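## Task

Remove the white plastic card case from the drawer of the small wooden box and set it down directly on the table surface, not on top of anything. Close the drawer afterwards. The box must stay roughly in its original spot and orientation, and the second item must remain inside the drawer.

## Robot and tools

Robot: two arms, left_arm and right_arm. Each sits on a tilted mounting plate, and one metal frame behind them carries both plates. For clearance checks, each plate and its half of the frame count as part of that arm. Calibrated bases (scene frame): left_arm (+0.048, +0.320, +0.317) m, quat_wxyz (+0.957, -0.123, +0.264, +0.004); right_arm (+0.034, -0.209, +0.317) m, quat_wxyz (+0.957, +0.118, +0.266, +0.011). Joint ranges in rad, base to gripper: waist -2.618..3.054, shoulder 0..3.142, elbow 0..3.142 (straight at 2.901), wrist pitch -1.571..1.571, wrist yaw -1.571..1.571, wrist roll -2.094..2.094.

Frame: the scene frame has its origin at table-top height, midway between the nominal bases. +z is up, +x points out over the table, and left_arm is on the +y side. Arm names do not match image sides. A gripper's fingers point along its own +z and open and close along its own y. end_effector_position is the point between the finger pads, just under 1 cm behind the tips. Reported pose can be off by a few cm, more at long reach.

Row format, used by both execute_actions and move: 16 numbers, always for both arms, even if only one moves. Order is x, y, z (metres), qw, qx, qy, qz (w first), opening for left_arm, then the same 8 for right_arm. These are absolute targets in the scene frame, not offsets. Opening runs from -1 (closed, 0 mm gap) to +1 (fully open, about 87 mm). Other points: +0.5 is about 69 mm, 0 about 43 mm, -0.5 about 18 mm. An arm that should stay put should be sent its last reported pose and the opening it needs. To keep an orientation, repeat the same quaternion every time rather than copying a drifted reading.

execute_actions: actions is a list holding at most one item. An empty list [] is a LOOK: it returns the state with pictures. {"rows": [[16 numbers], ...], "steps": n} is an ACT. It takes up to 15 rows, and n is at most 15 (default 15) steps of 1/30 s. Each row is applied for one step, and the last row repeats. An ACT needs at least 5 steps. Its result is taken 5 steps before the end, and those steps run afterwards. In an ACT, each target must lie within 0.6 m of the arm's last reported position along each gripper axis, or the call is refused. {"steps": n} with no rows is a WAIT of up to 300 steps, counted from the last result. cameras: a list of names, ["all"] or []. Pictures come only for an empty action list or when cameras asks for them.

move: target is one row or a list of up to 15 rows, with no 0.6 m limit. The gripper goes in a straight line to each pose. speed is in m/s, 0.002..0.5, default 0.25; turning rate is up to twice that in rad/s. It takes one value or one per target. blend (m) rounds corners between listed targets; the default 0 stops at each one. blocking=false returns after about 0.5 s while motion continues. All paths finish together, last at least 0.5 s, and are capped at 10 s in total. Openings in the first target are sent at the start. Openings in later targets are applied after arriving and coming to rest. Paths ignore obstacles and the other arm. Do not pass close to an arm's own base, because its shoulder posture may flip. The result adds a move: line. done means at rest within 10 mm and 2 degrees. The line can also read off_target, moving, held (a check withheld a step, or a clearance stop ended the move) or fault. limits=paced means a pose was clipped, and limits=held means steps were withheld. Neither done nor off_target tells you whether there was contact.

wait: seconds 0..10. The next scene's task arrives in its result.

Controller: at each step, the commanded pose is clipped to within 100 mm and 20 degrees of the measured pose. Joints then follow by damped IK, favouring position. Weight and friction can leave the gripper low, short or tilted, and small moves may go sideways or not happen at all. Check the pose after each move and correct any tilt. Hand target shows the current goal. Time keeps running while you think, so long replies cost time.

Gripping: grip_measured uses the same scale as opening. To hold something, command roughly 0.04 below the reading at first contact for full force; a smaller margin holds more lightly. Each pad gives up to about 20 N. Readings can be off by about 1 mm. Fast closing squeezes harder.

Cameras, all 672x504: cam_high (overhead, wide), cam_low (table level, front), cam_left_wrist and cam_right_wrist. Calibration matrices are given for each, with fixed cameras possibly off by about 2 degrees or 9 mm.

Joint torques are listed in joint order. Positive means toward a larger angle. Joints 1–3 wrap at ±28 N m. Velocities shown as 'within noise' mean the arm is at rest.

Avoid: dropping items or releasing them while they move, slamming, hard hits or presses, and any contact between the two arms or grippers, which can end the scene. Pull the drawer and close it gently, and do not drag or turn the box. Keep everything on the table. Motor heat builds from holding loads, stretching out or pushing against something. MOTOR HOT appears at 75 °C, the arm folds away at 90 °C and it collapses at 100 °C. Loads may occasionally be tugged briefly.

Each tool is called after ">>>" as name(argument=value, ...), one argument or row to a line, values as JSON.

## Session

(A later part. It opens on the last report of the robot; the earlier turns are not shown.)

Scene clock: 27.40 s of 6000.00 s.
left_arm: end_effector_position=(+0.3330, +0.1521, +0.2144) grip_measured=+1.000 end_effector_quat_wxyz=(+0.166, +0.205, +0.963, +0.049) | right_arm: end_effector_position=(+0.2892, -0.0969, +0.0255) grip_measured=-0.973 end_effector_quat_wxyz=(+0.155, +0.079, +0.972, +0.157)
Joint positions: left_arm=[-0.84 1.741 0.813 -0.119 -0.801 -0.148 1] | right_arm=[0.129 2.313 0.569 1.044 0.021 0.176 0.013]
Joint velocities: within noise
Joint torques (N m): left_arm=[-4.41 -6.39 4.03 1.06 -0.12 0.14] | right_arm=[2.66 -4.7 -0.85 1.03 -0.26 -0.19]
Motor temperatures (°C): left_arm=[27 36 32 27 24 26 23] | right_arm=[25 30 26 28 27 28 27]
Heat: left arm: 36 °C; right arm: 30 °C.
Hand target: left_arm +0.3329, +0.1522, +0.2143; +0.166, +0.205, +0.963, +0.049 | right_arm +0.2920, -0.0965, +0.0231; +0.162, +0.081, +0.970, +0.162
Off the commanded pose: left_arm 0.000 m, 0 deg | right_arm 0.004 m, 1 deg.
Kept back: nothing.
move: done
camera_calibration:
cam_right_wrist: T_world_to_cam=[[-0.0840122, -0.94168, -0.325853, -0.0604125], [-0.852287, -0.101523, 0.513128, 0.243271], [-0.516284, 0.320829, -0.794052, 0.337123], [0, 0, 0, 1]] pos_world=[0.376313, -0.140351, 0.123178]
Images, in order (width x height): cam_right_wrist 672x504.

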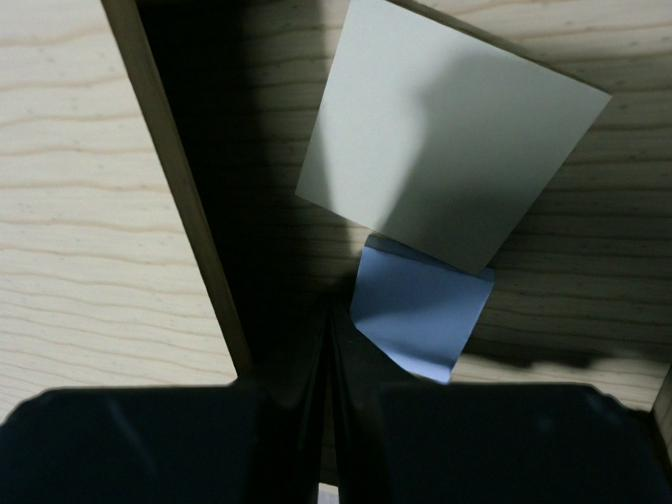

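>>> move(
  target=[
    [0.3330,0.1521,0.2144,0.166,0.205,0.963,0.049,1,0.295,-0.0965,0.016,0.1618,0.0808,0.9702,0.1617,-1],
  ],
  speed=0.04,
  cameras=["cam_right_wrist"],
)

Scene clock: 28.33 s of 6000.00 s.
left_arm: end_effector_position=(+0.3330, +0.1521, +0.2144) grip_measured=+1.000 end_effector_quat_wxyz=(+0.166, +0.205, +0.963, +0.049) | right_arm: end_effector_position=(+0.2926, -0.0969, +0.0231) grip_measured=-0.973 end_effector_quat_wxyz=(+0.159, +0.081, +0.971, +0.160)
Joint positions: left_arm=[-0.84 1.741 0.813 -0.119 -0.801 -0.148 1] | right_arm=[0.123 2.323 0.581 1.05 0.013 0.176 0.013]
Joint velocities: within noise
Joint torques (N m): left_arm=[-4.38 -6.45 4.04 1.06 -0.13 0.15] | right_arm=[2.44 -3.36 0.8 0.96 -0.24 -0.25]
Motor temperatures (°C): left_arm=[27 36 32 27 24 26 23] | right_arm=[25 30 26 28 27 28 27]
Heat: left arm: 36 °C; right arm: 30 °C.
Hand target: left_arm +0.3329, +0.1522, +0.2143; +0.166, +0.205, +0.963, +0.049 | right_arm +0.2950, -0.0967, +0.0163; +0.162, +0.081, +0.970, +0.162
Off the commanded pose: left_arm 0.000 m, 0 deg | right_arm 0.008 m, 0 deg.
Kept back: nothing.
move: done
camera_calibration:
cam_right_wrist: T_world_to_cam=[[-0.0863037, -0.939629, -0.331132, -0.0599116], [-0.856323, -0.0999072, 0.506685, 0.248869], [-0.509178, 0.327285, -0.796004, 0.335554], [0, 0, 0, 1]] pos_world=[0.378799, -0.141253, 0.121166]
Images, in order (width x height): cam_right_wrist 672x504.

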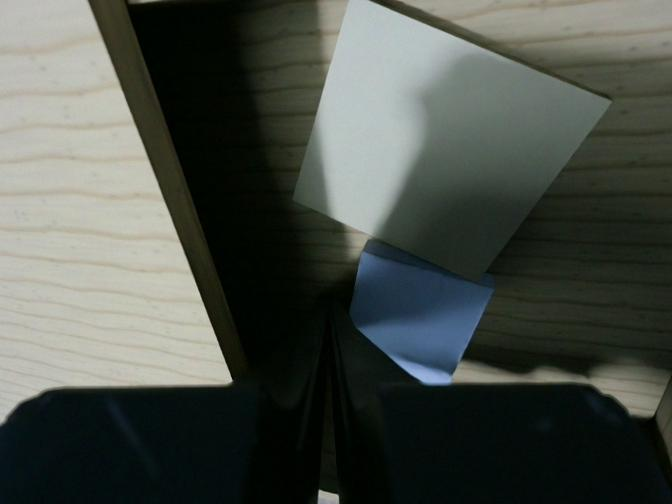

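>>> move(
  target=[
    [0.3330,0.1521,0.2144,0.166,0.205,0.963,0.049,1,0.2945,-0.127,0.0175,0.1618,0.0808,0.9702,0.1617,-1],
  ],
  speed=0.04,
  cameras=["cam_right_wrist"],
)

Scene clock: 29.60 s of 6000.00 s.
left_arm: end_effector_position=(+0.3330, +0.1521, +0.2144) grip_measured=+1.000 end_effector_quat_wxyz=(+0.166, +0.205, +0.963, +0.049) | right_arm: end_effector_position=(+0.2907, -0.1050, +0.0228) grip_measured=-0.973 end_effector_quat_wxyz=(+0.153, +0.082, +0.963, +0.204)
Joint positions: left_arm=[-0.84 1.741 0.813 -0.119 -0.801 -0.148 1] | right_arm=[0.035 2.323 0.576 1.05 -0.144 0.139 0.013]
Joint velocities: within noise
Joint torques (N m): left_arm=[-4.44 -6.45 4.04 1.06 -0.12 0.14] | right_arm=[0.4 -6.83 -2.19 0.8 0.46 -0.57]
Motor temperatures (°C): left_arm=[27 36 32 27 24 26 23] | right_arm=[25 30 26 28 27 28 27]
Heat: left arm: 36 °C; right arm: 30 °C.
Hand target: left_arm +0.3329, +0.1522, +0.2143; +0.166, +0.205, +0.963, +0.049 | right_arm +0.2939, -0.1266, +0.0181; +0.161, +0.081, +0.970, +0.162
Off the commanded pose: left_arm 0.000 m, 0 deg | right_arm 0.023 m, 5 deg.
Kept back: nothing.
move: off_target (right_arm)
camera_calibration:
cam_right_wrist: T_world_to_cam=[[-0.0756888, -0.906679, -0.414974, -0.0654548], [-0.853957, -0.155923, 0.496434, 0.240249], [-0.51481, 0.391944, -0.762463, 0.344688], [0, 0, 0, 1]] pos_world=[0.377657, -0.156985, 0.116382]
Images, in order (width x height): cam_right_wrist 672x504.

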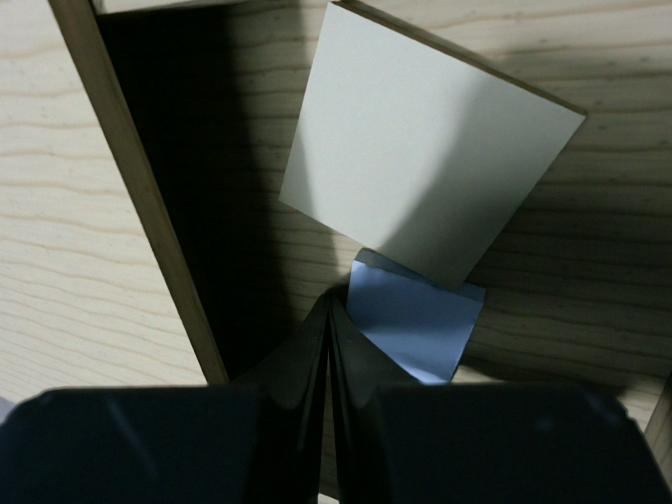

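>>> move(
  target=[
    [0.3330,0.1521,0.2144,0.166,0.205,0.963,0.049,1,0.2945,-0.120,0.0215,0.1618,0.0808,0.9702,0.1617,-1],
  ],
  speed=0.04,
  cameras=["cam_right_wrist"],
)

Scene clock: 31.03 s of 6000.00 s.
left_arm: end_effector_position=(+0.3330, +0.1521, +0.2144) grip_measured=+1.000 end_effector_quat_wxyz=(+0.166, +0.205, +0.963, +0.049) | right_arm: end_effector_position=(+0.2903, -0.1057, +0.0230) grip_measured=-0.973 end_effector_quat_wxyz=(+0.155, +0.080, +0.964, +0.199)
Joint positions: left_arm=[-0.84 1.741 0.813 -0.119 -0.801 -0.148 1] | right_arm=[0.039 2.323 0.571 1.057 -0.132 0.136 0.013]
Joint velocities: within noise
Joint torques (N m): left_arm=[-4.42 -6.41 4.05 1.06 -0.11 0.15] | right_arm=[2.7 -7.47 -2.35 0.72 0.52 -0.36]
Motor temperatures (°C): left_arm=[27 36 32 27 24 26 23] | right_arm=[25 30 26 28 27 28 27]
Heat: left arm: 36 °C; right arm: 30 °C.
Hand target: left_arm +0.3329, +0.1522, +0.2143; +0.166, +0.205, +0.963, +0.049 | right_arm +0.2942, -0.1199, +0.0218; +0.162, +0.081, +0.970, +0.163
Off the commanded pose: left_arm 0.000 m, 0 deg | right_arm 0.015 m, 4 deg.
Kept back: nothing.
move: off_target (right_arm)
camera_calibration:
cam_right_wrist: T_world_to_cam=[[-0.0727434, -0.911285, -0.405299, -0.0676078], [-0.855439, -0.151922, 0.49512, 0.240531], [-0.51277, 0.382725, -0.768498, 0.343452], [0, 0, 0, 1]] pos_world=[0.376953, -0.156516, 0.117449]
Images, in order (width x height): cam_right_wrist 672x504.

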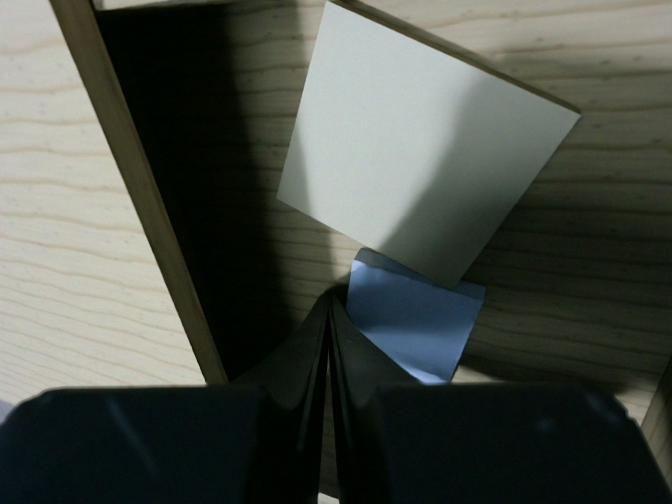

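>>> move(
  target=[
    [0.3330,0.1521,0.2144,0.166,0.205,0.963,0.049,1,0.2945,-0.103,0.024,0.17857,0.07706,0.97653,0.09237,-1],
    [0.3330,0.1521,0.2144,0.166,0.205,0.963,0.049,1,0.2945,-0.115,0.022,0.1776,0.0718,0.9787,0.0711,-1],
  ],
  speed=0.05,
  cameras=["cam_right_wrist"],
)

Scene clock: 33.90 s of 6000.00 s.
left_arm: end_effector_position=(+0.3330, +0.1521, +0.2144) grip_measured=+1.000 end_effector_quat_wxyz=(+0.166, +0.205, +0.963, +0.049) | right_arm: end_effector_position=(+0.2910, -0.1074, +0.0239) grip_measured=-0.973 end_effector_quat_wxyz=(+0.173, +0.074, +0.978, +0.091)
Joint positions: left_arm=[-0.84 1.741 0.813 -0.119 -0.801 -0.148 1] | right_arm=[0.181 2.323 0.562 1.076 0.194 0.171 0.013]
Joint velocities: within noise
Joint torques (N m): left_arm=[-4.42 -6.46 4.05 1.06 -0.11 0.15] | right_arm=[3.1 -5.91 -0.91 0.82 0.25 -0.32]
Motor temperatures (°C): left_arm=[27 36 32 27 24 26 23] | right_arm=[25 31 26 28 27 28 27]
Heat: left arm: 36 °C; right arm: 31 °C.
Hand target: left_arm +0.3329, +0.1522, +0.2143; +0.166, +0.205, +0.963, +0.049 | right_arm +0.2944, -0.1149, +0.0221; +0.177, +0.072, +0.979, +0.071
Off the commanded pose: left_arm 0.000 m, 0 deg | right_arm 0.009 m, 2 deg.
Kept back: nothing.
move: done
camera_calibration:
cam_right_wrist: T_world_to_cam=[[-0.0929425, -0.975895, -0.197458, -0.0748496], [-0.865528, -0.0188387, 0.500505, 0.257625], [-0.492161, 0.217424, -0.842914, 0.323181], [0, 0, 0, 1]] pos_world=[0.375083, -0.138459, 0.128692]
Images, in order (width x height): cam_right_wrist 672x504.

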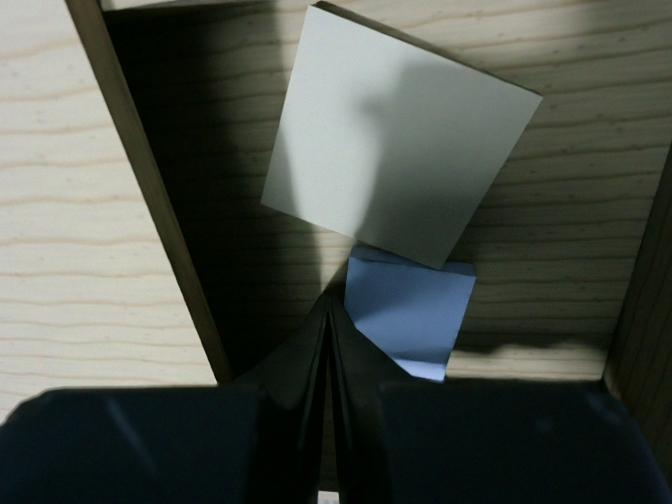

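>>> move(
  target=[
    [0.3330,0.1521,0.2144,0.166,0.205,0.963,0.049,1,0.2945,-0.132,0.024,0.1766,0.0664,0.9808,0.0499,-1],
  ],
  speed=0.04,
  cameras=["cam_right_wrist"],
)

Scene clock: 35.03 s of 6000.00 s.
left_arm: end_effector_position=(+0.3330, +0.1521, +0.2144) grip_measured=+1.000 end_effector_quat_wxyz=(+0.166, +0.205, +0.963, +0.049) | right_arm: end_effector_position=(+0.2912, -0.1147, +0.0232) grip_measured=-0.973 end_effector_quat_wxyz=(+0.174, +0.065, +0.979, +0.081)
Joint positions: left_arm=[-0.84 1.741 0.813 -0.119 -0.801 -0.148 1] | right_arm=[0.169 2.318 0.558 1.076 0.2 0.142 0.013]
Joint velocities: within noise
Joint torques (N m): left_arm=[-4.36 -6.45 4.05 1.06 -0.12 0.14] | right_arm=[1.52 -7.75 -2.15 0.69 0.37 -0.4]
Motor temperatures (°C): left_arm=[27 37 32 27 24 26 23] | right_arm=[25 31 26 28 27 28 27]
Heat: left arm: 37 °C; right arm: 31 °C.
Hand target: left_arm +0.3329, +0.1522, +0.2143; +0.166, +0.205, +0.963, +0.049 | right_arm +0.2942, -0.1317, +0.0240; +0.177, +0.067, +0.981, +0.050
Off the commanded pose: left_arm 0.000 m, 0 deg | right_arm 0.018 m, 4 deg.
Kept back: nothing.
move: off_target (right_arm)
camera_calibration:
cam_right_wrist: T_world_to_cam=[[-0.0790381, -0.981302, -0.175495, -0.0872243], [-0.866278, -0.0194997, 0.499182, 0.258104], [-0.49327, 0.191482, -0.848539, 0.321772], [0, 0, 0, 1]] pos_world=[0.375416, -0.142174, 0.128888]
Images, in order (width x height): cam_right_wrist 672x504.

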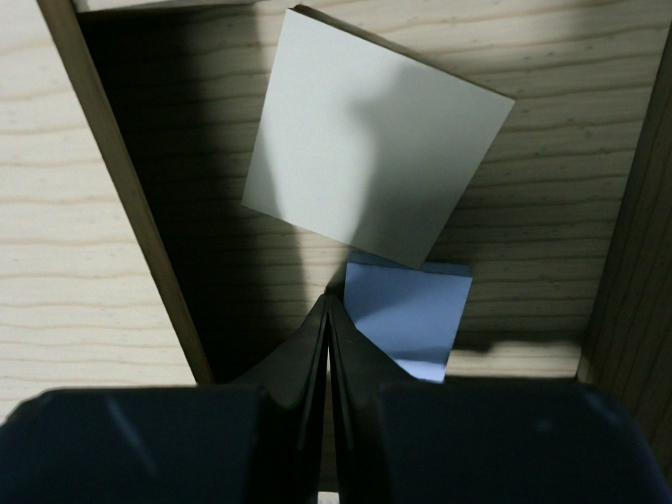

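>>> move(
  target=[
    [0.3330,0.1521,0.2144,0.166,0.205,0.963,0.049,1,0.2935,-0.112,0.03,0.1776,0.0718,0.9787,0.0711,-1],
    [0.3330,0.1521,0.2144,0.166,0.205,0.963,0.049,1,0.295,-0.137,0.13,0.1734,0.0515,0.9835,-0.0091,-1],
    [0.3330,0.1521,0.2144,0.166,0.205,0.963,0.049,1,0.295,-0.137,0.13,0.1734,0.0515,0.9835,-0.0091,0.15],
  ],
  speed=0.1,
  blend=[0.01,0,0],
  cameras=["cam_right_wrist"],
)

Scene clock: 39.13 s of 6000.00 s.
left_arm: end_effector_position=(+0.3330, +0.1521, +0.2144) grip_measured=+1.000 end_effector_quat_wxyz=(+0.166, +0.205, +0.963, +0.049) | right_arm: end_effector_position=(+0.2871, -0.1388, +0.1235) grip_measured=+0.150 end_effector_quat_wxyz=(+0.161, +0.045, +0.986, -0.010)
Joint positions: left_arm=[-0.84 1.741 0.813 -0.119 -0.801 -0.148 1] | right_arm=[0.346 1.753 0.392 0.579 0.501 0.216 0.575]
Joint velocities: within noise
Joint torques (N m): left_arm=[-4.42 -6.41 4.05 1.07 -0.11 0.14] | right_arm=[4.03 -7.24 1.66 0.69 0.18 -0.06]
Motor temperatures (°C): left_arm=[27 37 32 27 24 26 23] | right_arm=[25 31 26 28 27 28 27]
Heat: left arm: 37 °C; right arm: 31 °C.
Hand target: left_arm +0.3329, +0.1522, +0.2143; +0.166, +0.205, +0.963, +0.049 | right_arm +0.2949, -0.1370, +0.1297; +0.173, +0.052, +0.983, -0.009
Off the commanded pose: left_arm 0.000 m, 0 deg | right_arm 0.010 m, 2 deg.
Kept back: nothing.
move: done
camera_calibration:
cam_right_wrist: T_world_to_cam=[[-0.0714817, -0.997381, 0.0110663, -0.121052], [-0.847592, 0.0665876, 0.526454, 0.207271], [-0.525812, 0.0282521, -0.850132, 0.396388], [0, 0, 0, 1]] pos_world=[0.375454, -0.145735, 0.229202]
Images, in order (width x height): cam_right_wrist 672x504.

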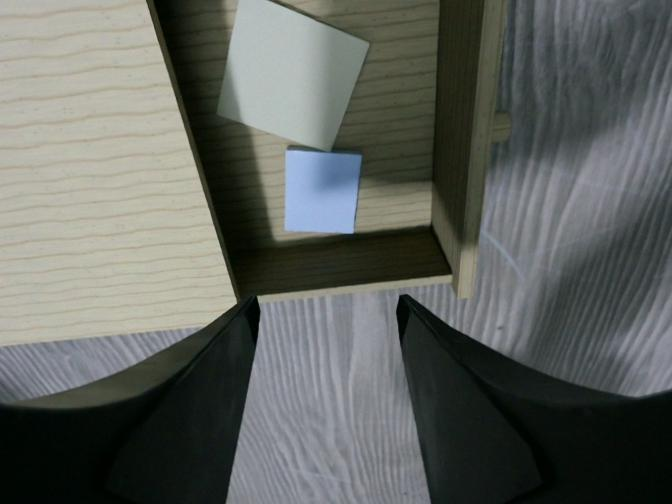

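>>> move(
  target=[
    [0.3330,0.1521,0.2144,0.166,0.205,0.963,0.049,1,0.294,-0.133,0.1,0.1752,0.06,0.9825,0.0246,0.1],
    [0.3330,0.1521,0.2144,0.166,0.205,0.963,0.049,1,0.294,-0.133,0.045,0.1752,0.06,0.9825,0.0246,0.1],
  ],
  speed=0.1,
  blend=[0.01,0],
  cameras=["cam_right_wrist"],
)

Scene clock: 41.50 s of 6000.00 s.
left_arm: end_effector_position=(+0.3330, +0.1521, +0.2144) grip_measured=+1.000 end_effector_quat_wxyz=(+0.166, +0.205, +0.963, +0.049) | right_arm: end_effector_position=(+0.2932, -0.1323, +0.0484) grip_measured=+0.100 end_effector_quat_wxyz=(+0.173, +0.061, +0.983, +0.022)
Joint positions: left_arm=[-0.84 1.741 0.813 -0.119 -0.801 -0.148 1] | right_arm=[0.213 2.176 0.503 0.966 0.347 0.147 0.55]
Joint velocities: within noise
Joint torques (N m): left_arm=[-4.38 -6.45 4.04 1.06 -0.11 0.16] | right_arm=[2.4 -4.29 -0.39 0.97 -0.13 -0.28]
Motor temperatures (°C): left_arm=[27 37 32 27 24 26 23] | right_arm=[25 31 26 28 27 28 27]
Heat: left arm: 37 °C; right arm: 31 °C.
Hand target: left_arm +0.3329, +0.1522, +0.2143; +0.166, +0.205, +0.963, +0.049 | right_arm +0.2941, -0.1330, +0.0451; +0.175, +0.060, +0.982, +0.024
Off the commanded pose: left_arm 0.000 m, 0 deg | right_arm 0.004 m, 0 deg.
Kept back: nothing.
move: done
camera_calibration:
cam_right_wrist: T_world_to_cam=[[-0.0926503, -0.99391, -0.0596532, -0.1032], [-0.860232, 0.0497313, 0.507472, 0.253909], [-0.501415, 0.098333, -0.859601, 0.338057], [0, 0, 0, 1]] pos_world=[0.378366, -0.148441, 0.155586]
Images, in order (width x height): cam_right_wrist 672x504.

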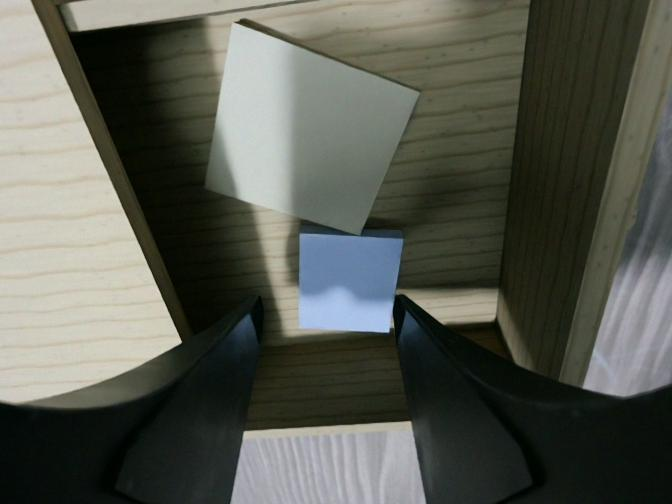

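>>> move(
  target=[
    [0.3330,0.1521,0.2144,0.166,0.205,0.963,0.049,1,0.293,-0.138,0.045,0.1752,0.06,0.9825,0.0246,0.1],
    [0.3330,0.1521,0.2144,0.166,0.205,0.963,0.049,1,0.293,-0.138,0.03,0.1752,0.06,0.9825,0.0246,0.1],
  ],
  speed=0.06,
  blend=[0.004,0],
  cameras=["cam_right_wrist"],
)

Scene clock: 43.07 s of 6000.00 s.
left_arm: end_effector_position=(+0.3330, +0.1521, +0.2144) grip_measured=+1.000 end_effector_quat_wxyz=(+0.166, +0.205, +0.963, +0.049) | right_arm: end_effector_position=(+0.2919, -0.1370, +0.0333) grip_measured=+0.100 end_effector_quat_wxyz=(+0.172, +0.061, +0.983, +0.022)
Joint positions: left_arm=[-0.84 1.741 0.813 -0.119 -0.801 -0.148 1] | right_arm=[0.178 2.247 0.531 1.015 0.32 0.123 0.55]
Joint velocities: within noise
Joint torques (N m): left_arm=[-4.37 -6.38 4.03 1.07 -0.12 0.15] | right_arm=[2.43 -4.38 -0.79 0.99 -0.12 -0.31]
Motor temperatures (°C): left_arm=[27 37 32 27 24 26 23] | right_arm=[25 31 26 28 27 28 27]
Heat: left arm: 37 °C; right arm: 31 °C.
Hand target: left_arm +0.3329, +0.1522, +0.2143; +0.166, +0.205, +0.963, +0.049 | right_arm +0.2929, -0.1380, +0.0301; +0.175, +0.060, +0.982, +0.024
Off the commanded pose: left_arm 0.000 m, 0 deg | right_arm 0.004 m, 0 deg.
Kept back: nothing.
move: done; blend cut to 0.0025 m at target 1
camera_calibration:
cam_right_wrist: T_world_to_cam=[[-0.0921649, -0.993955, -0.0596564, -0.109066], [-0.859599, 0.0491811, 0.508596, 0.260414], [-0.502588, 0.0981554, -0.858936, 0.325185], [0, 0, 0, 1]] pos_world=[0.377234, -0.153133, 0.140361]
Images, in order (width x height): cam_right_wrist 672x504.

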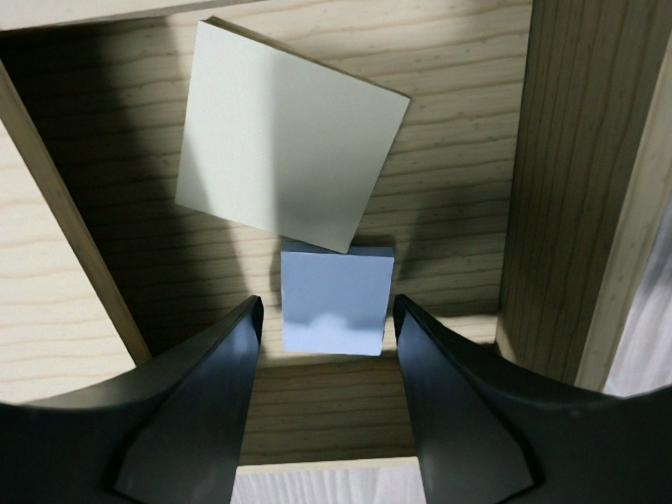

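>>> move(
  target=[
    [0.3330,0.1521,0.2144,0.166,0.205,0.963,0.049,1,0.293,-0.1395,0.016,0.1752,0.06,0.9825,0.0246,0.1],
  ],
  speed=0.04,
  cameras=["cam_right_wrist"],
)

Scene clock: 44.00 s of 6000.00 s.
left_arm: end_effector_position=(+0.3330, +0.1521, +0.2144) grip_measured=+1.000 end_effector_quat_wxyz=(+0.166, +0.205, +0.963, +0.049) | right_arm: end_effector_position=(+0.2917, -0.1384, +0.0221) grip_measured=+0.100 end_effector_quat_wxyz=(+0.173, +0.060, +0.983, +0.021)
Joint positions: left_arm=[-0.84 1.741 0.813 -0.119 -0.801 -0.148 1] | right_arm=[0.162 2.3 0.559 1.045 0.31 0.109 0.55]
Joint velocities: within noise
Joint torques (N m): left_arm=[-4.38 -6.43 4.03 1.06 -0.12 0.14] | right_arm=[1.88 -3.95 0.08 1.05 -0.2 -0.26]
Motor temperatures (°C): left_arm=[27 37 32 27 24 26 23] | right_arm=[25 31 26 28 27 28 27]
Heat: left arm: 37 °C; right arm: 31 °C.
Hand target: left_arm +0.3329, +0.1522, +0.2143; +0.166, +0.205, +0.963, +0.049 | right_arm +0.2930, -0.1396, +0.0162; +0.175, +0.060, +0.982, +0.024
Off the commanded pose: left_arm 0.000 m, 0 deg | right_arm 0.006 m, 1 deg.
Kept back: nothing.
move: done
camera_calibration:
cam_right_wrist: T_world_to_cam=[[-0.0905642, -0.994275, -0.0567028, -0.111715], [-0.86028, 0.0494213, 0.507421, 0.266267], [-0.501714, 0.0947345, -0.859831, 0.314967], [0, 0, 0, 1]] pos_world=[0.37697, -0.154073, 0.129375]
Images, in order (width x height): cam_right_wrist 672x504.

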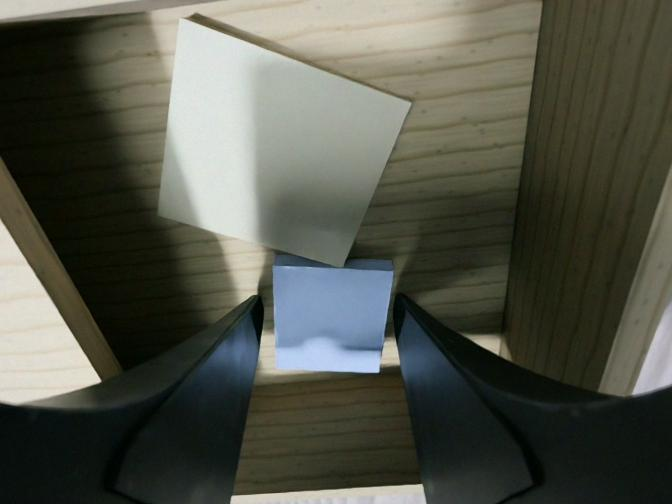

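>>> execute_actions(
  actions=[
    {"rows":[[0.3330,0.1521,0.2144,0.166,0.205,0.963,0.049,1,0.293,-0.1395,0.016,0.1752,0.06,0.9825,0.0246,0.06],[0.3330,0.1521,0.2144,0.166,0.205,0.963,0.049,1,0.293,-0.1395,0.016,0.1752,0.06,0.9825,0.0246,0.05],[0.3330,0.1521,0.2144,0.166,0.205,0.963,0.049,1,0.293,-0.1395,0.016,0.1752,0.06,0.9825,0.0246,0.03],[0.3330,0.1521,0.2144,0.166,0.205,0.963,0.049,1,0.293,-0.1395,0.016,0.1752,0.06,0.9825,0.0246,0.02],[0.3330,0.1521,0.2144,0.166,0.205,0.963,0.049,1,0.293,-0.1395,0.016,0.1752,0.06,0.9825,0.0246,0.0],[0.3330,0.1521,0.2144,0.166,0.205,0.963,0.049,1,0.293,-0.1395,0.016,0.1752,0.06,0.9825,0.0246,-0.02],[0.3330,0.1521,0.2144,0.166,0.205,0.963,0.049,1,0.293,-0.1395,0.016,0.1752,0.06,0.9825,0.0246,-0.03]],"steps":15},
  ],
  cameras=[],
)

>>> execute_actions(
  actions=[
    {"rows":[[0.3330,0.1521,0.2144,0.166,0.205,0.963,0.049,1,0.293,-0.1395,0.016,0.1752,0.06,0.9825,0.0246,-0.04],[0.3330,0.1521,0.2144,0.166,0.205,0.963,0.049,1,0.293,-0.1395,0.016,0.1752,0.06,0.9825,0.0246,-0.05],[0.3330,0.1521,0.2144,0.166,0.205,0.963,0.049,1,0.293,-0.1395,0.016,0.1752,0.06,0.9825,0.0246,-0.06],[0.3330,0.1521,0.2144,0.166,0.205,0.963,0.049,1,0.293,-0.1395,0.016,0.1752,0.06,0.9825,0.0246,-0.07],[0.3330,0.1521,0.2144,0.166,0.205,0.963,0.049,1,0.293,-0.1395,0.016,0.1752,0.06,0.9825,0.0246,-0.08],[0.3330,0.1521,0.2144,0.166,0.205,0.963,0.049,1,0.293,-0.1395,0.016,0.1752,0.06,0.9825,0.0246,-0.09],[0.3330,0.1521,0.2144,0.166,0.205,0.963,0.049,1,0.293,-0.1395,0.016,0.1752,0.06,0.9825,0.0246,-0.1]],"steps":15},
  ],
  cameras=["cam_right_wrist"],
)

Scene clock: 44.97 s of 6000.00 s.
left_arm: end_effector_position=(+0.3330, +0.1521, +0.2144) grip_measured=+1.000 end_effector_quat_wxyz=(+0.166, +0.205, +0.963, +0.049) | right_arm: end_effector_position=(+0.2923, -0.1406, +0.0219) grip_measured=-0.029 end_effector_quat_wxyz=(+0.174, +0.058, +0.983, +0.017)
Joint positions: left_arm=[-0.84 1.741 0.813 -0.119 -0.801 -0.148 1] | right_arm=[0.159 2.3 0.559 1.048 0.315 0.102 0.485]
Joint velocities: within noise
Joint torques (N m): left_arm=[-4.42 -6.45 4.03 1.06 -0.12 0.15] | right_arm=[2.07 -3.79 -0.03 1.01 -0.2 -0.17]
Motor temperatures (°C): left_arm=[27 37 32 27 24 26 23] | right_arm=[25 31 26 28 27 28 27]
Heat: left arm: 37 °C; right arm: 31 °C.
Steps of this call (1-19: nothing new was sent; 20-29: this action's first 10). Readings (end_effector_position of left_arm | right_arm):
20: (+0.3330, +0.1521, +0.2144) | (+0.2918, -0.1386, +0.0221)
21: (+0.3330, +0.1521, +0.2144) | (+0.2919, -0.1390, +0.0220)
23: (+0.3330, +0.1521, +0.2144) | (+0.2920, -0.1398, +0.0219)
27: (+0.3330, +0.1521, +0.2144) | (+0.2923, -0.1406, +0.0219)
29: the state above
No camera images: "cameras" was empty.

Scene clock: 45.47 s of 6000.00 s.
left_arm: end_effector_position=(+0.3330, +0.1521, +0.2144) grip_measured=+1.000 end_effector_quat_wxyz=(+0.166, +0.205, +0.963, +0.049) | right_arm: end_effector_position=(+0.2924, -0.1406, +0.0219) grip_measured=-0.063 end_effector_quat_wxyz=(+0.174, +0.058, +0.983, +0.017)
Joint positions: left_arm=[-0.84 1.741 0.813 -0.119 -0.801 -0.148 1] | right_arm=[0.159 2.3 0.559 1.049 0.315 0.101 0.469]
Joint velocities: within noise
Joint torques (N m): left_arm=[-4.41 -6.42 4.03 1.05 -0.12 0.14] | right_arm=[2.07 -3.78 -0.17 1 -0.26 -0.17]
Motor temperatures (°C): left_arm=[27 37 32 27 24 26 23] | right_arm=[25 31 26 28 27 28 27]
Heat: left arm: 37 °C; right arm: 31 °C.
Off your previous action's commanded pose at its last step (step 5 of this call): left_arm 0.000 m, 0 deg | right_arm 0.006 m, 1 deg.
Steps of this call (1-5: your previous action's last 5; 6-15: this action's first 10). Readings (end_effector_position of left_arm | right_arm):
6: (+0.3330, +0.1521, +0.2144) | (+0.2923, -0.1406, +0.0219)
7: (+0.3330, +0.1521, +0.2144) | (+0.2923, -0.1406, +0.0219)
9: (+0.3330, +0.1521, +0.2144) | (+0.2924, -0.1406, +0.0219)
13: (+0.3330, +0.1521, +0.2144) | (+0.2924, -0.1406, +0.0219)
15: the state above
camera_calibration:
cam_right_wrist: T_world_to_cam=[[-0.0877266, -0.99496, -0.0485718, -0.114977], [-0.861752, 0.051342, 0.504725, 0.267866], [-0.499687, 0.0861347, -0.861913, 0.313579], [0, 0, 0, 1]] pos_world=[0.377439, -0.15516, 0.129494]
Images, in order (width x height): cam_right_wrist 672x504.

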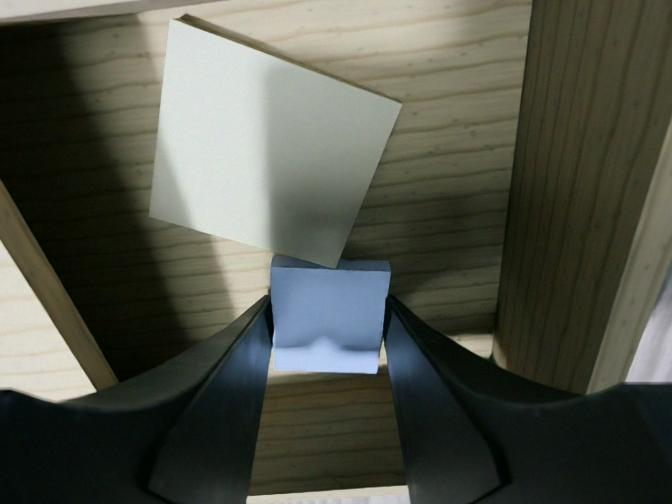

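>>> execute_actions(
  actions=[
    {"rows":[[0.3330,0.1521,0.2144,0.166,0.205,0.963,0.049,1,0.293,-0.141,0.016,0.1752,0.06,0.9825,0.0246,-0.11],[0.3330,0.1521,0.2144,0.166,0.205,0.963,0.049,1,0.293,-0.141,0.016,0.1752,0.06,0.9825,0.0246,-0.12],[0.3330,0.1521,0.2144,0.166,0.205,0.963,0.049,1,0.293,-0.141,0.016,0.1752,0.06,0.9825,0.0246,-0.13],[0.3330,0.1521,0.2144,0.166,0.205,0.963,0.049,1,0.293,-0.141,0.016,0.1752,0.06,0.9825,0.0246,-0.14],[0.3330,0.1521,0.2144,0.166,0.205,0.963,0.049,1,0.293,-0.141,0.016,0.1752,0.06,0.9825,0.0246,-0.15]],"steps":15},
  ],
  cameras=[],
)

>>> execute_actions(
  actions=[
    {"rows":[[0.3330,0.1521,0.2144,0.166,0.205,0.963,0.049,1,0.293,-0.141,0.016,0.1752,0.06,0.9825,0.0246,-0.15]],"steps":10},
  ],
  cameras=["cam_right_wrist"],
)

Scene clock: 56.23 s of 6000.00 s.
left_arm: end_effector_position=(+0.3330, +0.1521, +0.2144) grip_measured=+1.000 end_effector_quat_wxyz=(+0.166, +0.205, +0.963, +0.049) | right_arm: end_effector_position=(+0.2926, -0.1409, +0.0219) grip_measured=-0.063 end_effector_quat_wxyz=(+0.174, +0.058, +0.983, +0.017)
Joint positions: left_arm=[-0.84 1.741 0.813 -0.119 -0.801 -0.148 1] | right_arm=[0.158 2.3 0.559 1.049 0.314 0.1 0.469]
Joint velocities: within noise
Joint torques (N m): left_arm=[-4.4 -6.46 4.04 1.06 -0.11 0.14] | right_arm=[1.63 -3.93 -0.2 1 -0.27 -0.23]
Motor temperatures (°C): left_arm=[27 38 32 28 24 26 23] | right_arm=[25 31 26 29 27 28 28]
Heat: left arm: 38 °C; right arm: 31 °C.
Off your previous action's commanded pose at its last step (step 5 of this call): left_arm 0.000 m, 0 deg | right_arm 0.006 m, 1 deg.
Steps of this call (1-5: your previous action's last 5; 6-313: nothing new was sent; 314-323: this action's first 10). Readings (end_effector_position of left_arm | right_arm):
314: (+0.3330, +0.1521, +0.2144) | (+0.2924, -0.1408, +0.0219)
315: (+0.3330, +0.1521, +0.2144) | (+0.2925, -0.1409, +0.0218)
317: (+0.3330, +0.1521, +0.2144) | (+0.2926, -0.1409, +0.0219)
321: (+0.3330, +0.1521, +0.2144) | (+0.2926, -0.1409, +0.0219)
323: the state above
No camera images: "cameras" was empty.

Scene clock: 56.57 s of 6000.00 s.
left_arm: end_effector_position=(+0.3330, +0.1521, +0.2144) grip_measured=+1.000 end_effector_quat_wxyz=(+0.166, +0.205, +0.963, +0.049) | right_arm: end_effector_position=(+0.2926, -0.1408, +0.0219) grip_measured=-0.063 end_effector_quat_wxyz=(+0.174, +0.058, +0.983, +0.017)
Joint positions: left_arm=[-0.84 1.741 0.813 -0.119 -0.801 -0.148 1] | right_arm=[0.158 2.3 0.559 1.049 0.314 0.1 0.469]
Joint velocities: within noise
Joint torques (N m): left_arm=[-4.42 -6.43 4.03 1.06 -0.11 0.15] | right_arm=[1.73 -4.07 -0.23 0.99 -0.27 -0.21]
Motor temperatures (°C): left_arm=[27 38 32 28 24 26 23] | right_arm=[25 31 26 29 27 28 28]
Heat: left arm: 38 °C; right arm: 31 °C.
Off your previous action's commanded pose at its last step (step 5 of this call): left_arm 0.000 m, 0 deg | right_arm 0.006 m, 1 deg.
Steps of this call (1-5: your previous action's last 5; 6-10: this action's first 5). Readings (end_effector_position of left_arm | right_arm):
6: (+0.3330, +0.1521, +0.2144) | (+0.2926, -0.1409, +0.0219)
7: (+0.3330, +0.1521, +0.2144) | (+0.2926, -0.1409, +0.0219)
9: (+0.3330, +0.1521, +0.2144) | (+0.2926, -0.1408, +0.0219)
10: the state above
camera_calibration:
cam_right_wrist: T_world_to_cam=[[-0.0879462, -0.994925, -0.0488871, -0.11504], [-0.862029, 0.0514221, 0.504244, 0.268144], [-0.499171, 0.0864885, -0.862176, 0.313559], [0, 0, 0, 1]] pos_world=[0.377551, -0.155364, 0.129509]
Images, in order (width x height): cam_right_wrist 672x504.

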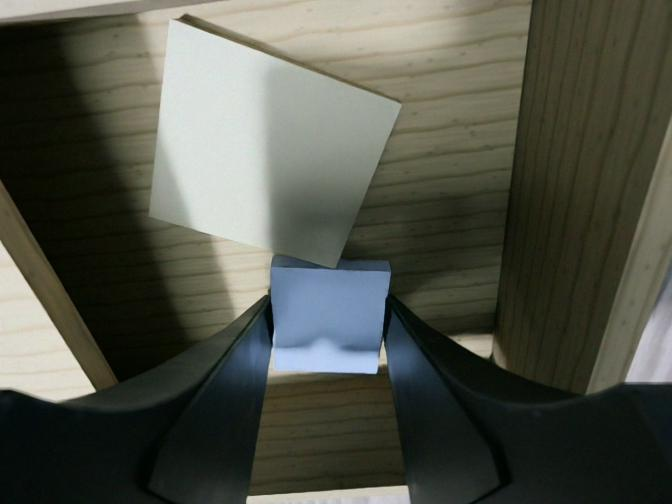

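>>> move(
  target=[
    [0.3330,0.1521,0.2144,0.166,0.205,0.963,0.049,1,0.294,-0.142,0.06,0.1752,0.06,0.9825,0.0246,-0.15],
  ],
  speed=0.05,
  cameras=["cam_right_wrist"],
)

Scene clock: 58.13 s of 6000.00 s.
left_arm: end_effector_position=(+0.3330, +0.1521, +0.2144) grip_measured=+1.000 end_effector_quat_wxyz=(+0.166, +0.205, +0.963, +0.049) | right_arm: end_effector_position=(+0.2885, -0.1430, +0.0528) grip_measured=-0.063 end_effector_quat_wxyz=(+0.167, +0.056, +0.984, +0.025)
Joint positions: left_arm=[-0.84 1.741 0.813 -0.119 -0.801 -0.148 1] | right_arm=[0.178 2.141 0.47 0.962 0.313 0.117 0.469]
Joint velocities: within noise
Joint torques (N m): left_arm=[-4.4 -6.43 4.03 1.06 -0.11 0.16] | right_arm=[4.23 -8.35 -1.92 0.8 0.12 -0.06]
Motor temperatures (°C): left_arm=[27 38 32 28 24 26 23] | right_arm=[25 31 26 29 27 28 28]
Heat: left arm: 38 °C; right arm: 31 °C.
Hand target: left_arm +0.3329, +0.1522, +0.2143; +0.166, +0.205, +0.963, +0.049 | right_arm +0.2939, -0.1420, +0.0597; +0.175, +0.060, +0.982, +0.025
Off your previous action's commanded pose at its last step (step 5 of this call): left_arm 0.000 m, 0 deg | right_arm 0.006 m, 1 deg.
Off the commanded pose: left_arm 0.000 m, 0 deg | right_arm 0.009 m, 1 deg.
Kept back: nothing.
move: done
camera_calibration:
cam_right_wrist: T_world_to_cam=[[-0.0819347, -0.994689, -0.0622865, -0.117096], [-0.855375, 0.0381096, 0.516606, 0.244643], [-0.511489, 0.0956063, -0.853955, 0.342783], [0, 0, 0, 1]] pos_world=[0.374997, -0.15857, 0.159044]
Images, in order (width x height): cam_right_wrist 672x504.

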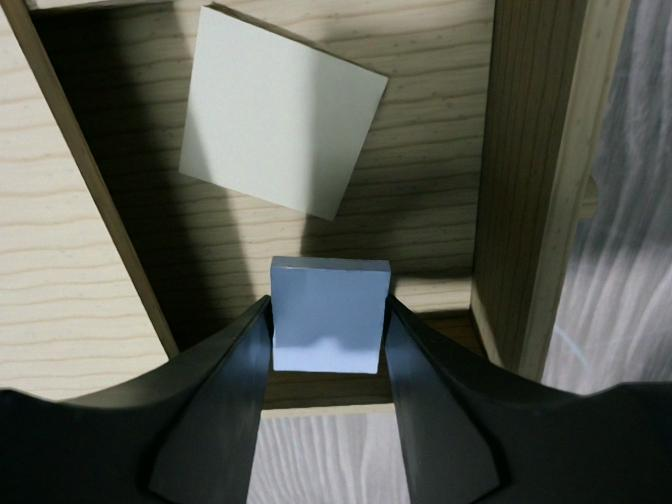

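>>> move(
  target=[
    [0.3330,0.1521,0.2144,0.166,0.205,0.963,0.049,1,0.296,-0.145,0.15,0.1734,0.0515,0.9835,-0.0091,-0.15],
    [0.3330,0.1521,0.2144,0.166,0.205,0.963,0.049,1,0.448,-0.33,0.14,0.1734,0.0515,0.9835,-0.0091,-0.15],
    [0.3330,0.1521,0.2144,0.166,0.205,0.963,0.049,1,0.45,-0.33,0.06,0.1734,0.0515,0.9835,-0.0091,-0.15],
  ],
  speed=[0.1,0.2,0.1],
  blend=[0.04,0.02,0],
  cameras=["cam_right_wrist","cam_high","cam_low"],
)

Scene clock: 61.93 s of 6000.00 s.
left_arm: end_effector_position=(+0.3330, +0.1521, +0.2144) grip_measured=+1.000 end_effector_quat_wxyz=(+0.166, +0.205, +0.963, +0.049) | right_arm: end_effector_position=(+0.4446, -0.3262, +0.0641) grip_measured=-0.063 end_effector_quat_wxyz=(+0.165, +0.054, +0.985, -0.009)
Joint positions: left_arm=[-0.84 1.741 0.813 -0.119 -0.801 -0.148 1] | right_arm=[-0.298 1.953 1.088 0.207 0.01 -0.201 0.469]
Joint velocities: within noise
Joint torques (N m): left_arm=[-4.4 -6.42 3.99 1.07 -0.11 0.15] | right_arm=[0.28 -7.3 5.26 1.02 -0.18 -0.27]
Motor temperatures (°C): left_arm=[27 38 32 28 24 26 23] | right_arm=[25 31 26 29 27 28 28]
Heat: left arm: 38 °C; right arm: 31 °C.
Hand target: left_arm +0.3329, +0.1522, +0.2143; +0.166, +0.205, +0.963, +0.049 | right_arm +0.4499, -0.3300, +0.0602; +0.173, +0.051, +0.983, -0.009
Off the commanded pose: left_arm 0.000 m, 0 deg | right_arm 0.008 m, 1 deg.
Kept back: nothing.
move: done
camera_calibration:
cam_right_wrist: T_world_to_cam=[[-0.089406, -0.995978, 0.00581835, -0.287262], [-0.850624, 0.0793943, 0.519745, 0.39047], [-0.518117, 0.0415191, -0.854302, 0.435076], [0, 0, 0, 1]] pos_world=[0.53188, -0.335172, 0.170413]
Images, in order (width x height): cam_high 672x504, cam_low 672x504, cam_right_wrist 672x504.

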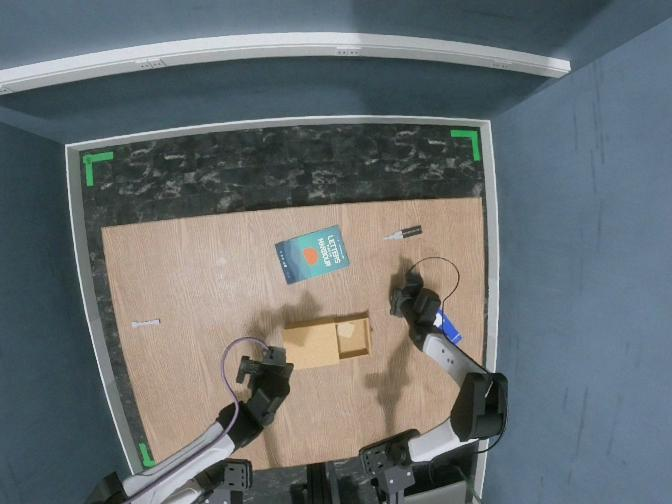

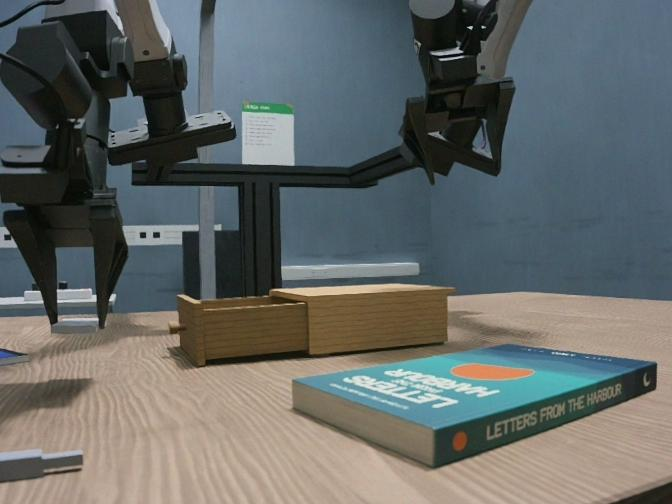

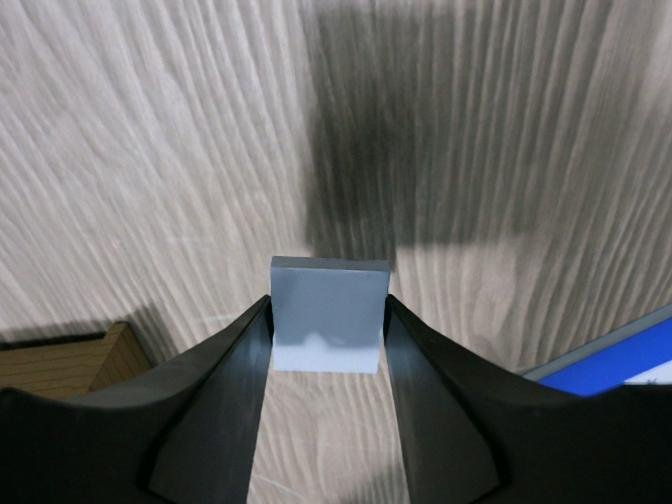

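>>> move(
  target=[
    [0.3330,0.1521,0.2144,0.166,0.205,0.963,0.049,1,0.45,-0.329,0.028,0.1762,0.059,0.9826,0.0195,-0.15],
    [0.3330,0.1521,0.2144,0.166,0.205,0.963,0.049,1,0.45,-0.329,0.014,0.1762,0.059,0.9826,0.0195,-0.15],
  ],
  speed=[0.06,0.03],
  blend=[0.003,0],
  cameras=["cam_right_wrist","cam_low"],
)

>>> zoom_image(
  camera="cam_low",
  region=[0, 240, 200, 420],
)

Scene clock: 63.50 s of 6000.00 s.
left_arm: end_effector_position=(+0.3330, +0.1521, +0.2144) grip_measured=+1.000 end_effector_quat_wxyz=(+0.166, +0.205, +0.963, +0.049) | right_arm: end_effector_position=(+0.4455, -0.3252, +0.0189) grip_measured=-0.063 end_effector_quat_wxyz=(+0.167, +0.059, +0.984, +0.019)
Joint positions: left_arm=[-0.84 1.741 0.813 -0.119 -0.801 -0.148 1] | right_arm=[-0.328 2.12 1.176 0.276 -0.068 -0.201 0.469]
Joint velocities: within noise
Joint torques (N m): left_arm=[-4.4 -6.43 4.04 1.07 -0.11 0.13] | right_arm=[0.12 -7.32 4.71 0.95 -0.27 -0.17]
Motor temperatures (°C): left_arm=[27 38 32 28 24 26 23] | right_arm=[25 31 26 29 27 28 28]
Heat: left arm: 38 °C; right arm: 31 °C.
Hand target: left_arm +0.3329, +0.1522, +0.2143; +0.166, +0.205, +0.963, +0.049 | right_arm +0.4498, -0.3290, +0.0142; +0.176, +0.059, +0.982, +0.019
Off the commanded pose: left_arm 0.000 m, 0 deg | right_arm 0.008 m, 1 deg.
Kept back: nothing.
move: done
camera_calibration:
cam_right_wrist: T_world_to_cam=[[-0.0892745, -0.994666, -0.0516711, -0.284458], [-0.854875, 0.0499002, 0.516429, 0.407022], [-0.511096, 0.0902763, -0.85477, 0.409634], [0, 0, 0, 1]] pos_world=[0.53192, -0.340231, 0.125246]
Images, in order (width x height): cam_low 672x504, cam_right_wrist 672x504.

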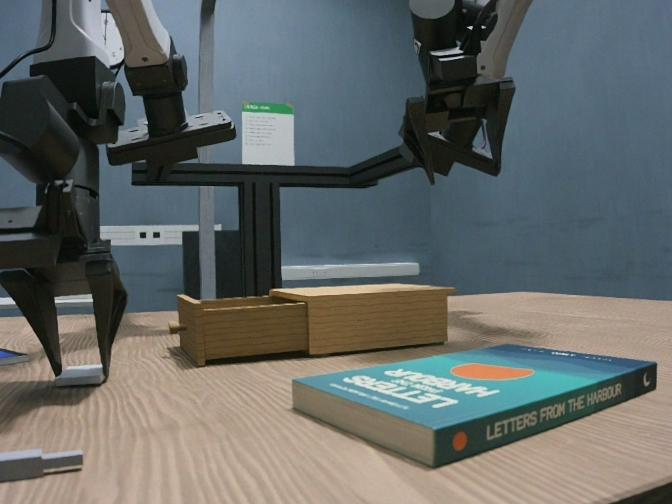

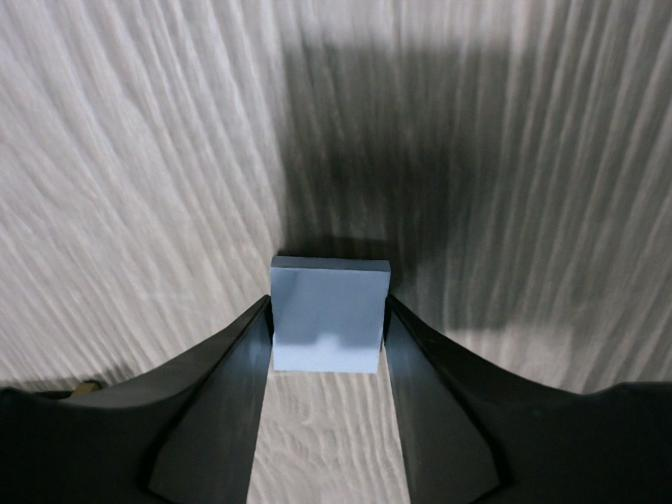

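Scaled by 2.520 from the camera's 672x504 image, which has a finer 960x720 frame.

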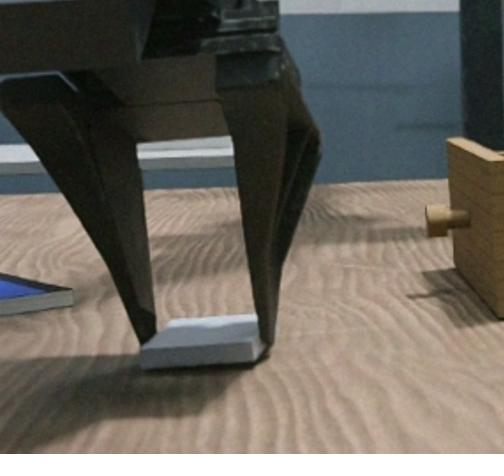

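>>> move(
  target=[
    [0.3330,0.1521,0.2144,0.166,0.205,0.963,0.049,1,0.45,-0.329,0.006,0.1772,0.059,0.9824,0.0185,-0.15],
  ],
  speed=0.02,
  cameras=["cam_low"],
)

>>> zoom_image(
  camera="cam_low",
  region=[0, 300, 140, 420],
)

Scene clock: 64.43 s of 6000.00 s.
left_arm: end_effector_position=(+0.3330, +0.1521, +0.2144) grip_measured=+1.000 end_effector_quat_wxyz=(+0.166, +0.205, +0.963, +0.049) | right_arm: end_effector_position=(+0.4481, -0.3258, +0.0171) grip_measured=-0.063 end_effector_quat_wxyz=(+0.171, +0.059, +0.983, +0.018)
Joint positions: left_arm=[-0.84 1.741 0.813 -0.119 -0.801 -0.148 1] | right_arm=[-0.328 2.129 1.184 0.284 -0.068 -0.201 0.469]
Joint velocities: within noise
Joint torques (N m): left_arm=[-4.37 -6.45 4 1.06 -0.11 0.15] | right_arm=[0.13 -5.85 5.19 1.12 -0.19 -0.18]
Motor temperatures (°C): left_arm=[27 38 33 28 24 26 23] | right_arm=[25 31 26 29 27 28 28]
Heat: left arm: 38 °C; right arm: 31 °C.
Hand target: left_arm +0.3329, +0.1522, +0.2143; +0.166, +0.205, +0.963, +0.049 | right_arm +0.4495, -0.3289, +0.0066; +0.177, +0.059, +0.982, +0.018
Off the commanded pose: left_arm 0.000 m, 0 deg | right_arm 0.012 m, 1 deg.
Kept back: nothing.
move: off_target (right_arm)
Images, in order (width x height): cam_low 672x504.

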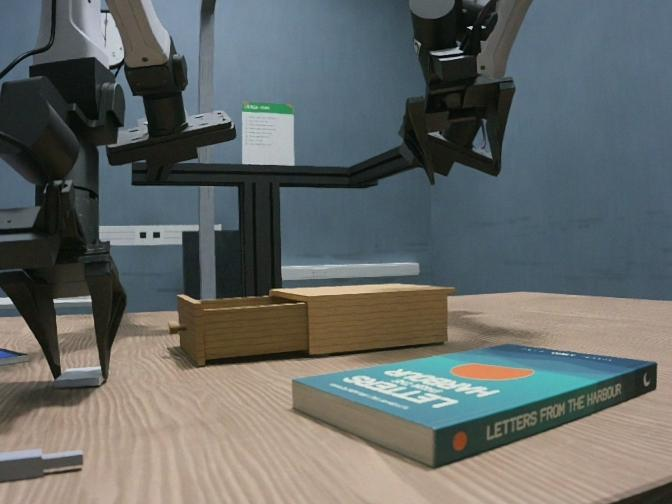

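Scaled by 3.600 from the camera's 672x504 image, which has a finer 960x720 frame.

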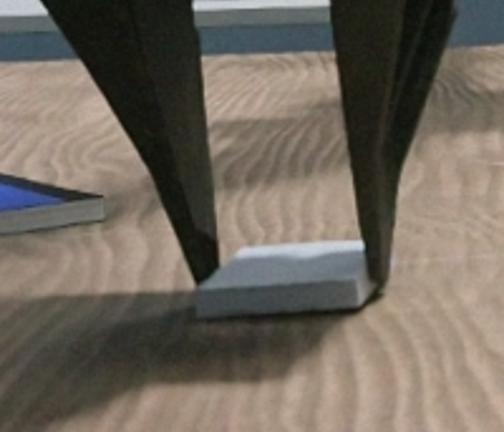

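>>> execute_actions(
  actions=[
    {"rows":[[0.3330,0.1521,0.2144,0.166,0.205,0.963,0.049,1,0.45,-0.329,0.008,0.1772,0.059,0.9824,0.0185,-0.12],[0.3330,0.1521,0.2144,0.166,0.205,0.963,0.049,1,0.45,-0.329,0.008,0.1772,0.059,0.9824,0.0185,-0.10],[0.3330,0.1521,0.2144,0.166,0.205,0.963,0.049,1,0.45,-0.329,0.008,0.1772,0.059,0.9824,0.0185,-0.09],[0.3330,0.1521,0.2144,0.166,0.205,0.963,0.049,1,0.45,-0.329,0.008,0.1772,0.059,0.9824,0.0185,-0.08],[0.3330,0.1521,0.2144,0.166,0.205,0.963,0.049,1,0.45,-0.329,0.008,0.1772,0.059,0.9824,0.0185,-0.07],[0.3330,0.1521,0.2144,0.166,0.205,0.963,0.049,1,0.45,-0.329,0.008,0.1772,0.059,0.9824,0.0185,-0.06],[0.3330,0.1521,0.2144,0.166,0.205,0.963,0.049,1,0.45,-0.329,0.008,0.1772,0.059,0.9824,0.0185,-0.05],[0.3330,0.1521,0.2144,0.166,0.205,0.963,0.049,1,0.45,-0.329,0.008,0.1772,0.059,0.9824,0.0185,-0.03],[0.3330,0.1521,0.2144,0.166,0.205,0.963,0.049,1,0.45,-0.329,0.008,0.1772,0.059,0.9824,0.0185,-0.01],[0.3330,0.1521,0.2144,0.166,0.205,0.963,0.049,1,0.45,-0.329,0.008,0.1772,0.059,0.9824,0.0185,0.01],[0.3330,0.1521,0.2144,0.166,0.205,0.963,0.049,1,0.45,-0.329,0.008,0.1772,0.059,0.9824,0.0185,0.03],[0.3330,0.1521,0.2144,0.166,0.205,0.963,0.049,1,0.45,-0.329,0.008,0.1772,0.059,0.9824,0.0185,0.05]],"steps":15},
  ],
  cameras=[],
)

>>> execute_actions(
  actions=[],
  cameras=["cam_right_wrist"],
)

Scene clock: 65.23 s of 6000.00 s.
left_arm: end_effector_position=(+0.3330, +0.1521, +0.2144) grip_measured=+1.000 end_effector_quat_wxyz=(+0.166, +0.205, +0.963, +0.049) | right_arm: end_effector_position=(+0.4481, -0.3253, +0.0171) grip_measured=-0.002 end_effector_quat_wxyz=(+0.171, +0.058, +0.983, +0.020)
Joint positions: left_arm=[-0.84 1.741 0.813 -0.119 -0.801 -0.148 1] | right_arm=[-0.328 2.129 1.184 0.284 -0.071 -0.201 0.499]
Joint velocities: left_arm=[within noise] | right_arm=[-0.007 0.007 -0.007 0.007 -0.051 -0.022 0.255]
Joint torques (N m): left_arm=[-4.34 -6.45 4.03 1.06 -0.12 0.14] | right_arm=[0.2 -6.45 4.78 1.05 -0.07 -0.17]
Motor temperatures (°C): left_arm=[27 38 33 28 24 26 23] | right_arm=[25 31 26 29 27 28 28]
Heat: left arm: 38 °C; right arm: 31 °C.
Steps of this call (1-14: nothing new was sent; 15-24: this action's first 10). Readings (end_effector_position of left_arm | right_arm):
15: (+0.3330, +0.1521, +0.2144) | (+0.4481, -0.3258, +0.0171)
16: (+0.3330, +0.1521, +0.2144) | (+0.4481, -0.3258, +0.0171)
18: (+0.3330, +0.1521, +0.2144) | (+0.4481, -0.3258, +0.0171)
22: (+0.3330, +0.1521, +0.2144) | (+0.4480, -0.3257, +0.0171)
24: the state above
No camera images: "cameras" was empty.

Scene clock: 65.40 s of 6000.00 s.
left_arm: end_effector_position=(+0.3330, +0.1521, +0.2144) grip_measured=+1.000 end_effector_quat_wxyz=(+0.166, +0.205, +0.963, +0.049) | right_arm: end_effector_position=(+0.4483, -0.3247, +0.0172) grip_measured=+0.049 end_effector_quat_wxyz=(+0.172, +0.058, +0.983, +0.021)
Joint positions: left_arm=[-0.84 1.741 0.813 -0.119 -0.801 -0.148 1] | right_arm=[-0.328 2.129 1.184 0.284 -0.075 -0.201 0.525]
Joint velocities: within noise
Joint torques (N m): left_arm=[-4.42 -6.42 4.05 1.06 -0.11 0.16] | right_arm=[0.08 -6.54 4.94 1.08 -0.14 -0.18]
Motor temperatures (°C): left_arm=[27 38 33 28 24 26 23] | right_arm=[25 31 26 29 27 28 28]
Heat: left arm: 38 °C; right arm: 31 °C.
Hand target: left_arm +0.3329, +0.1522, +0.2143; +0.166, +0.205, +0.963, +0.049 | right_arm +0.4496, -0.3290, +0.0084; +0.177, +0.059, +0.982, +0.018
Off the commanded pose: left_arm 0.000 m, 0 deg | right_arm 0.010 m, 1 deg.
Steps of this call (1-5: your previous action's last 5). Readings (end_effector_position of left_arm | right_arm):
1: (+0.3330, +0.1521, +0.2144) | (+0.4482, -0.3250, +0.0172)
2: (+0.3330, +0.1521, +0.2144) | (+0.4483, -0.3248, +0.0172)
4: (+0.3330, +0.1521, +0.2144) | (+0.4483, -0.3247, +0.0172)
5: the state above
camera_calibration:
cam_right_wrist: T_world_to_cam=[[-0.0869329, -0.994597, -0.056741, -0.284737], [-0.85948, 0.0460798, 0.509089, 0.411235], [-0.503724, 0.0930243, -0.858842, 0.407273], [0, 0, 0, 1]] pos_world=[0.533848, -0.340034, 0.124271]
Images, in order (width x height): cam_right_wrist 672x504.

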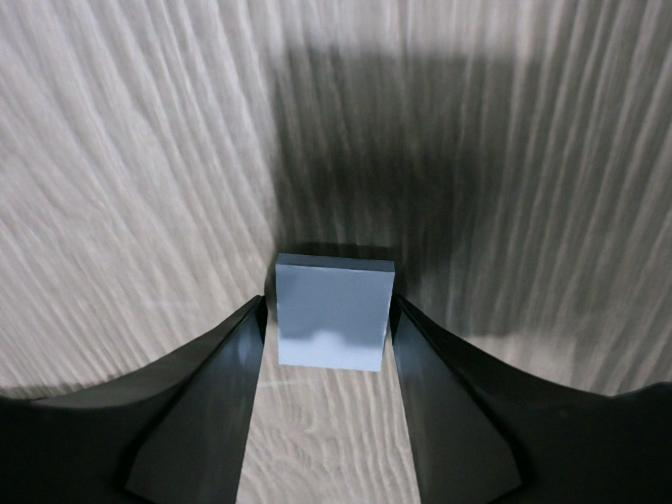

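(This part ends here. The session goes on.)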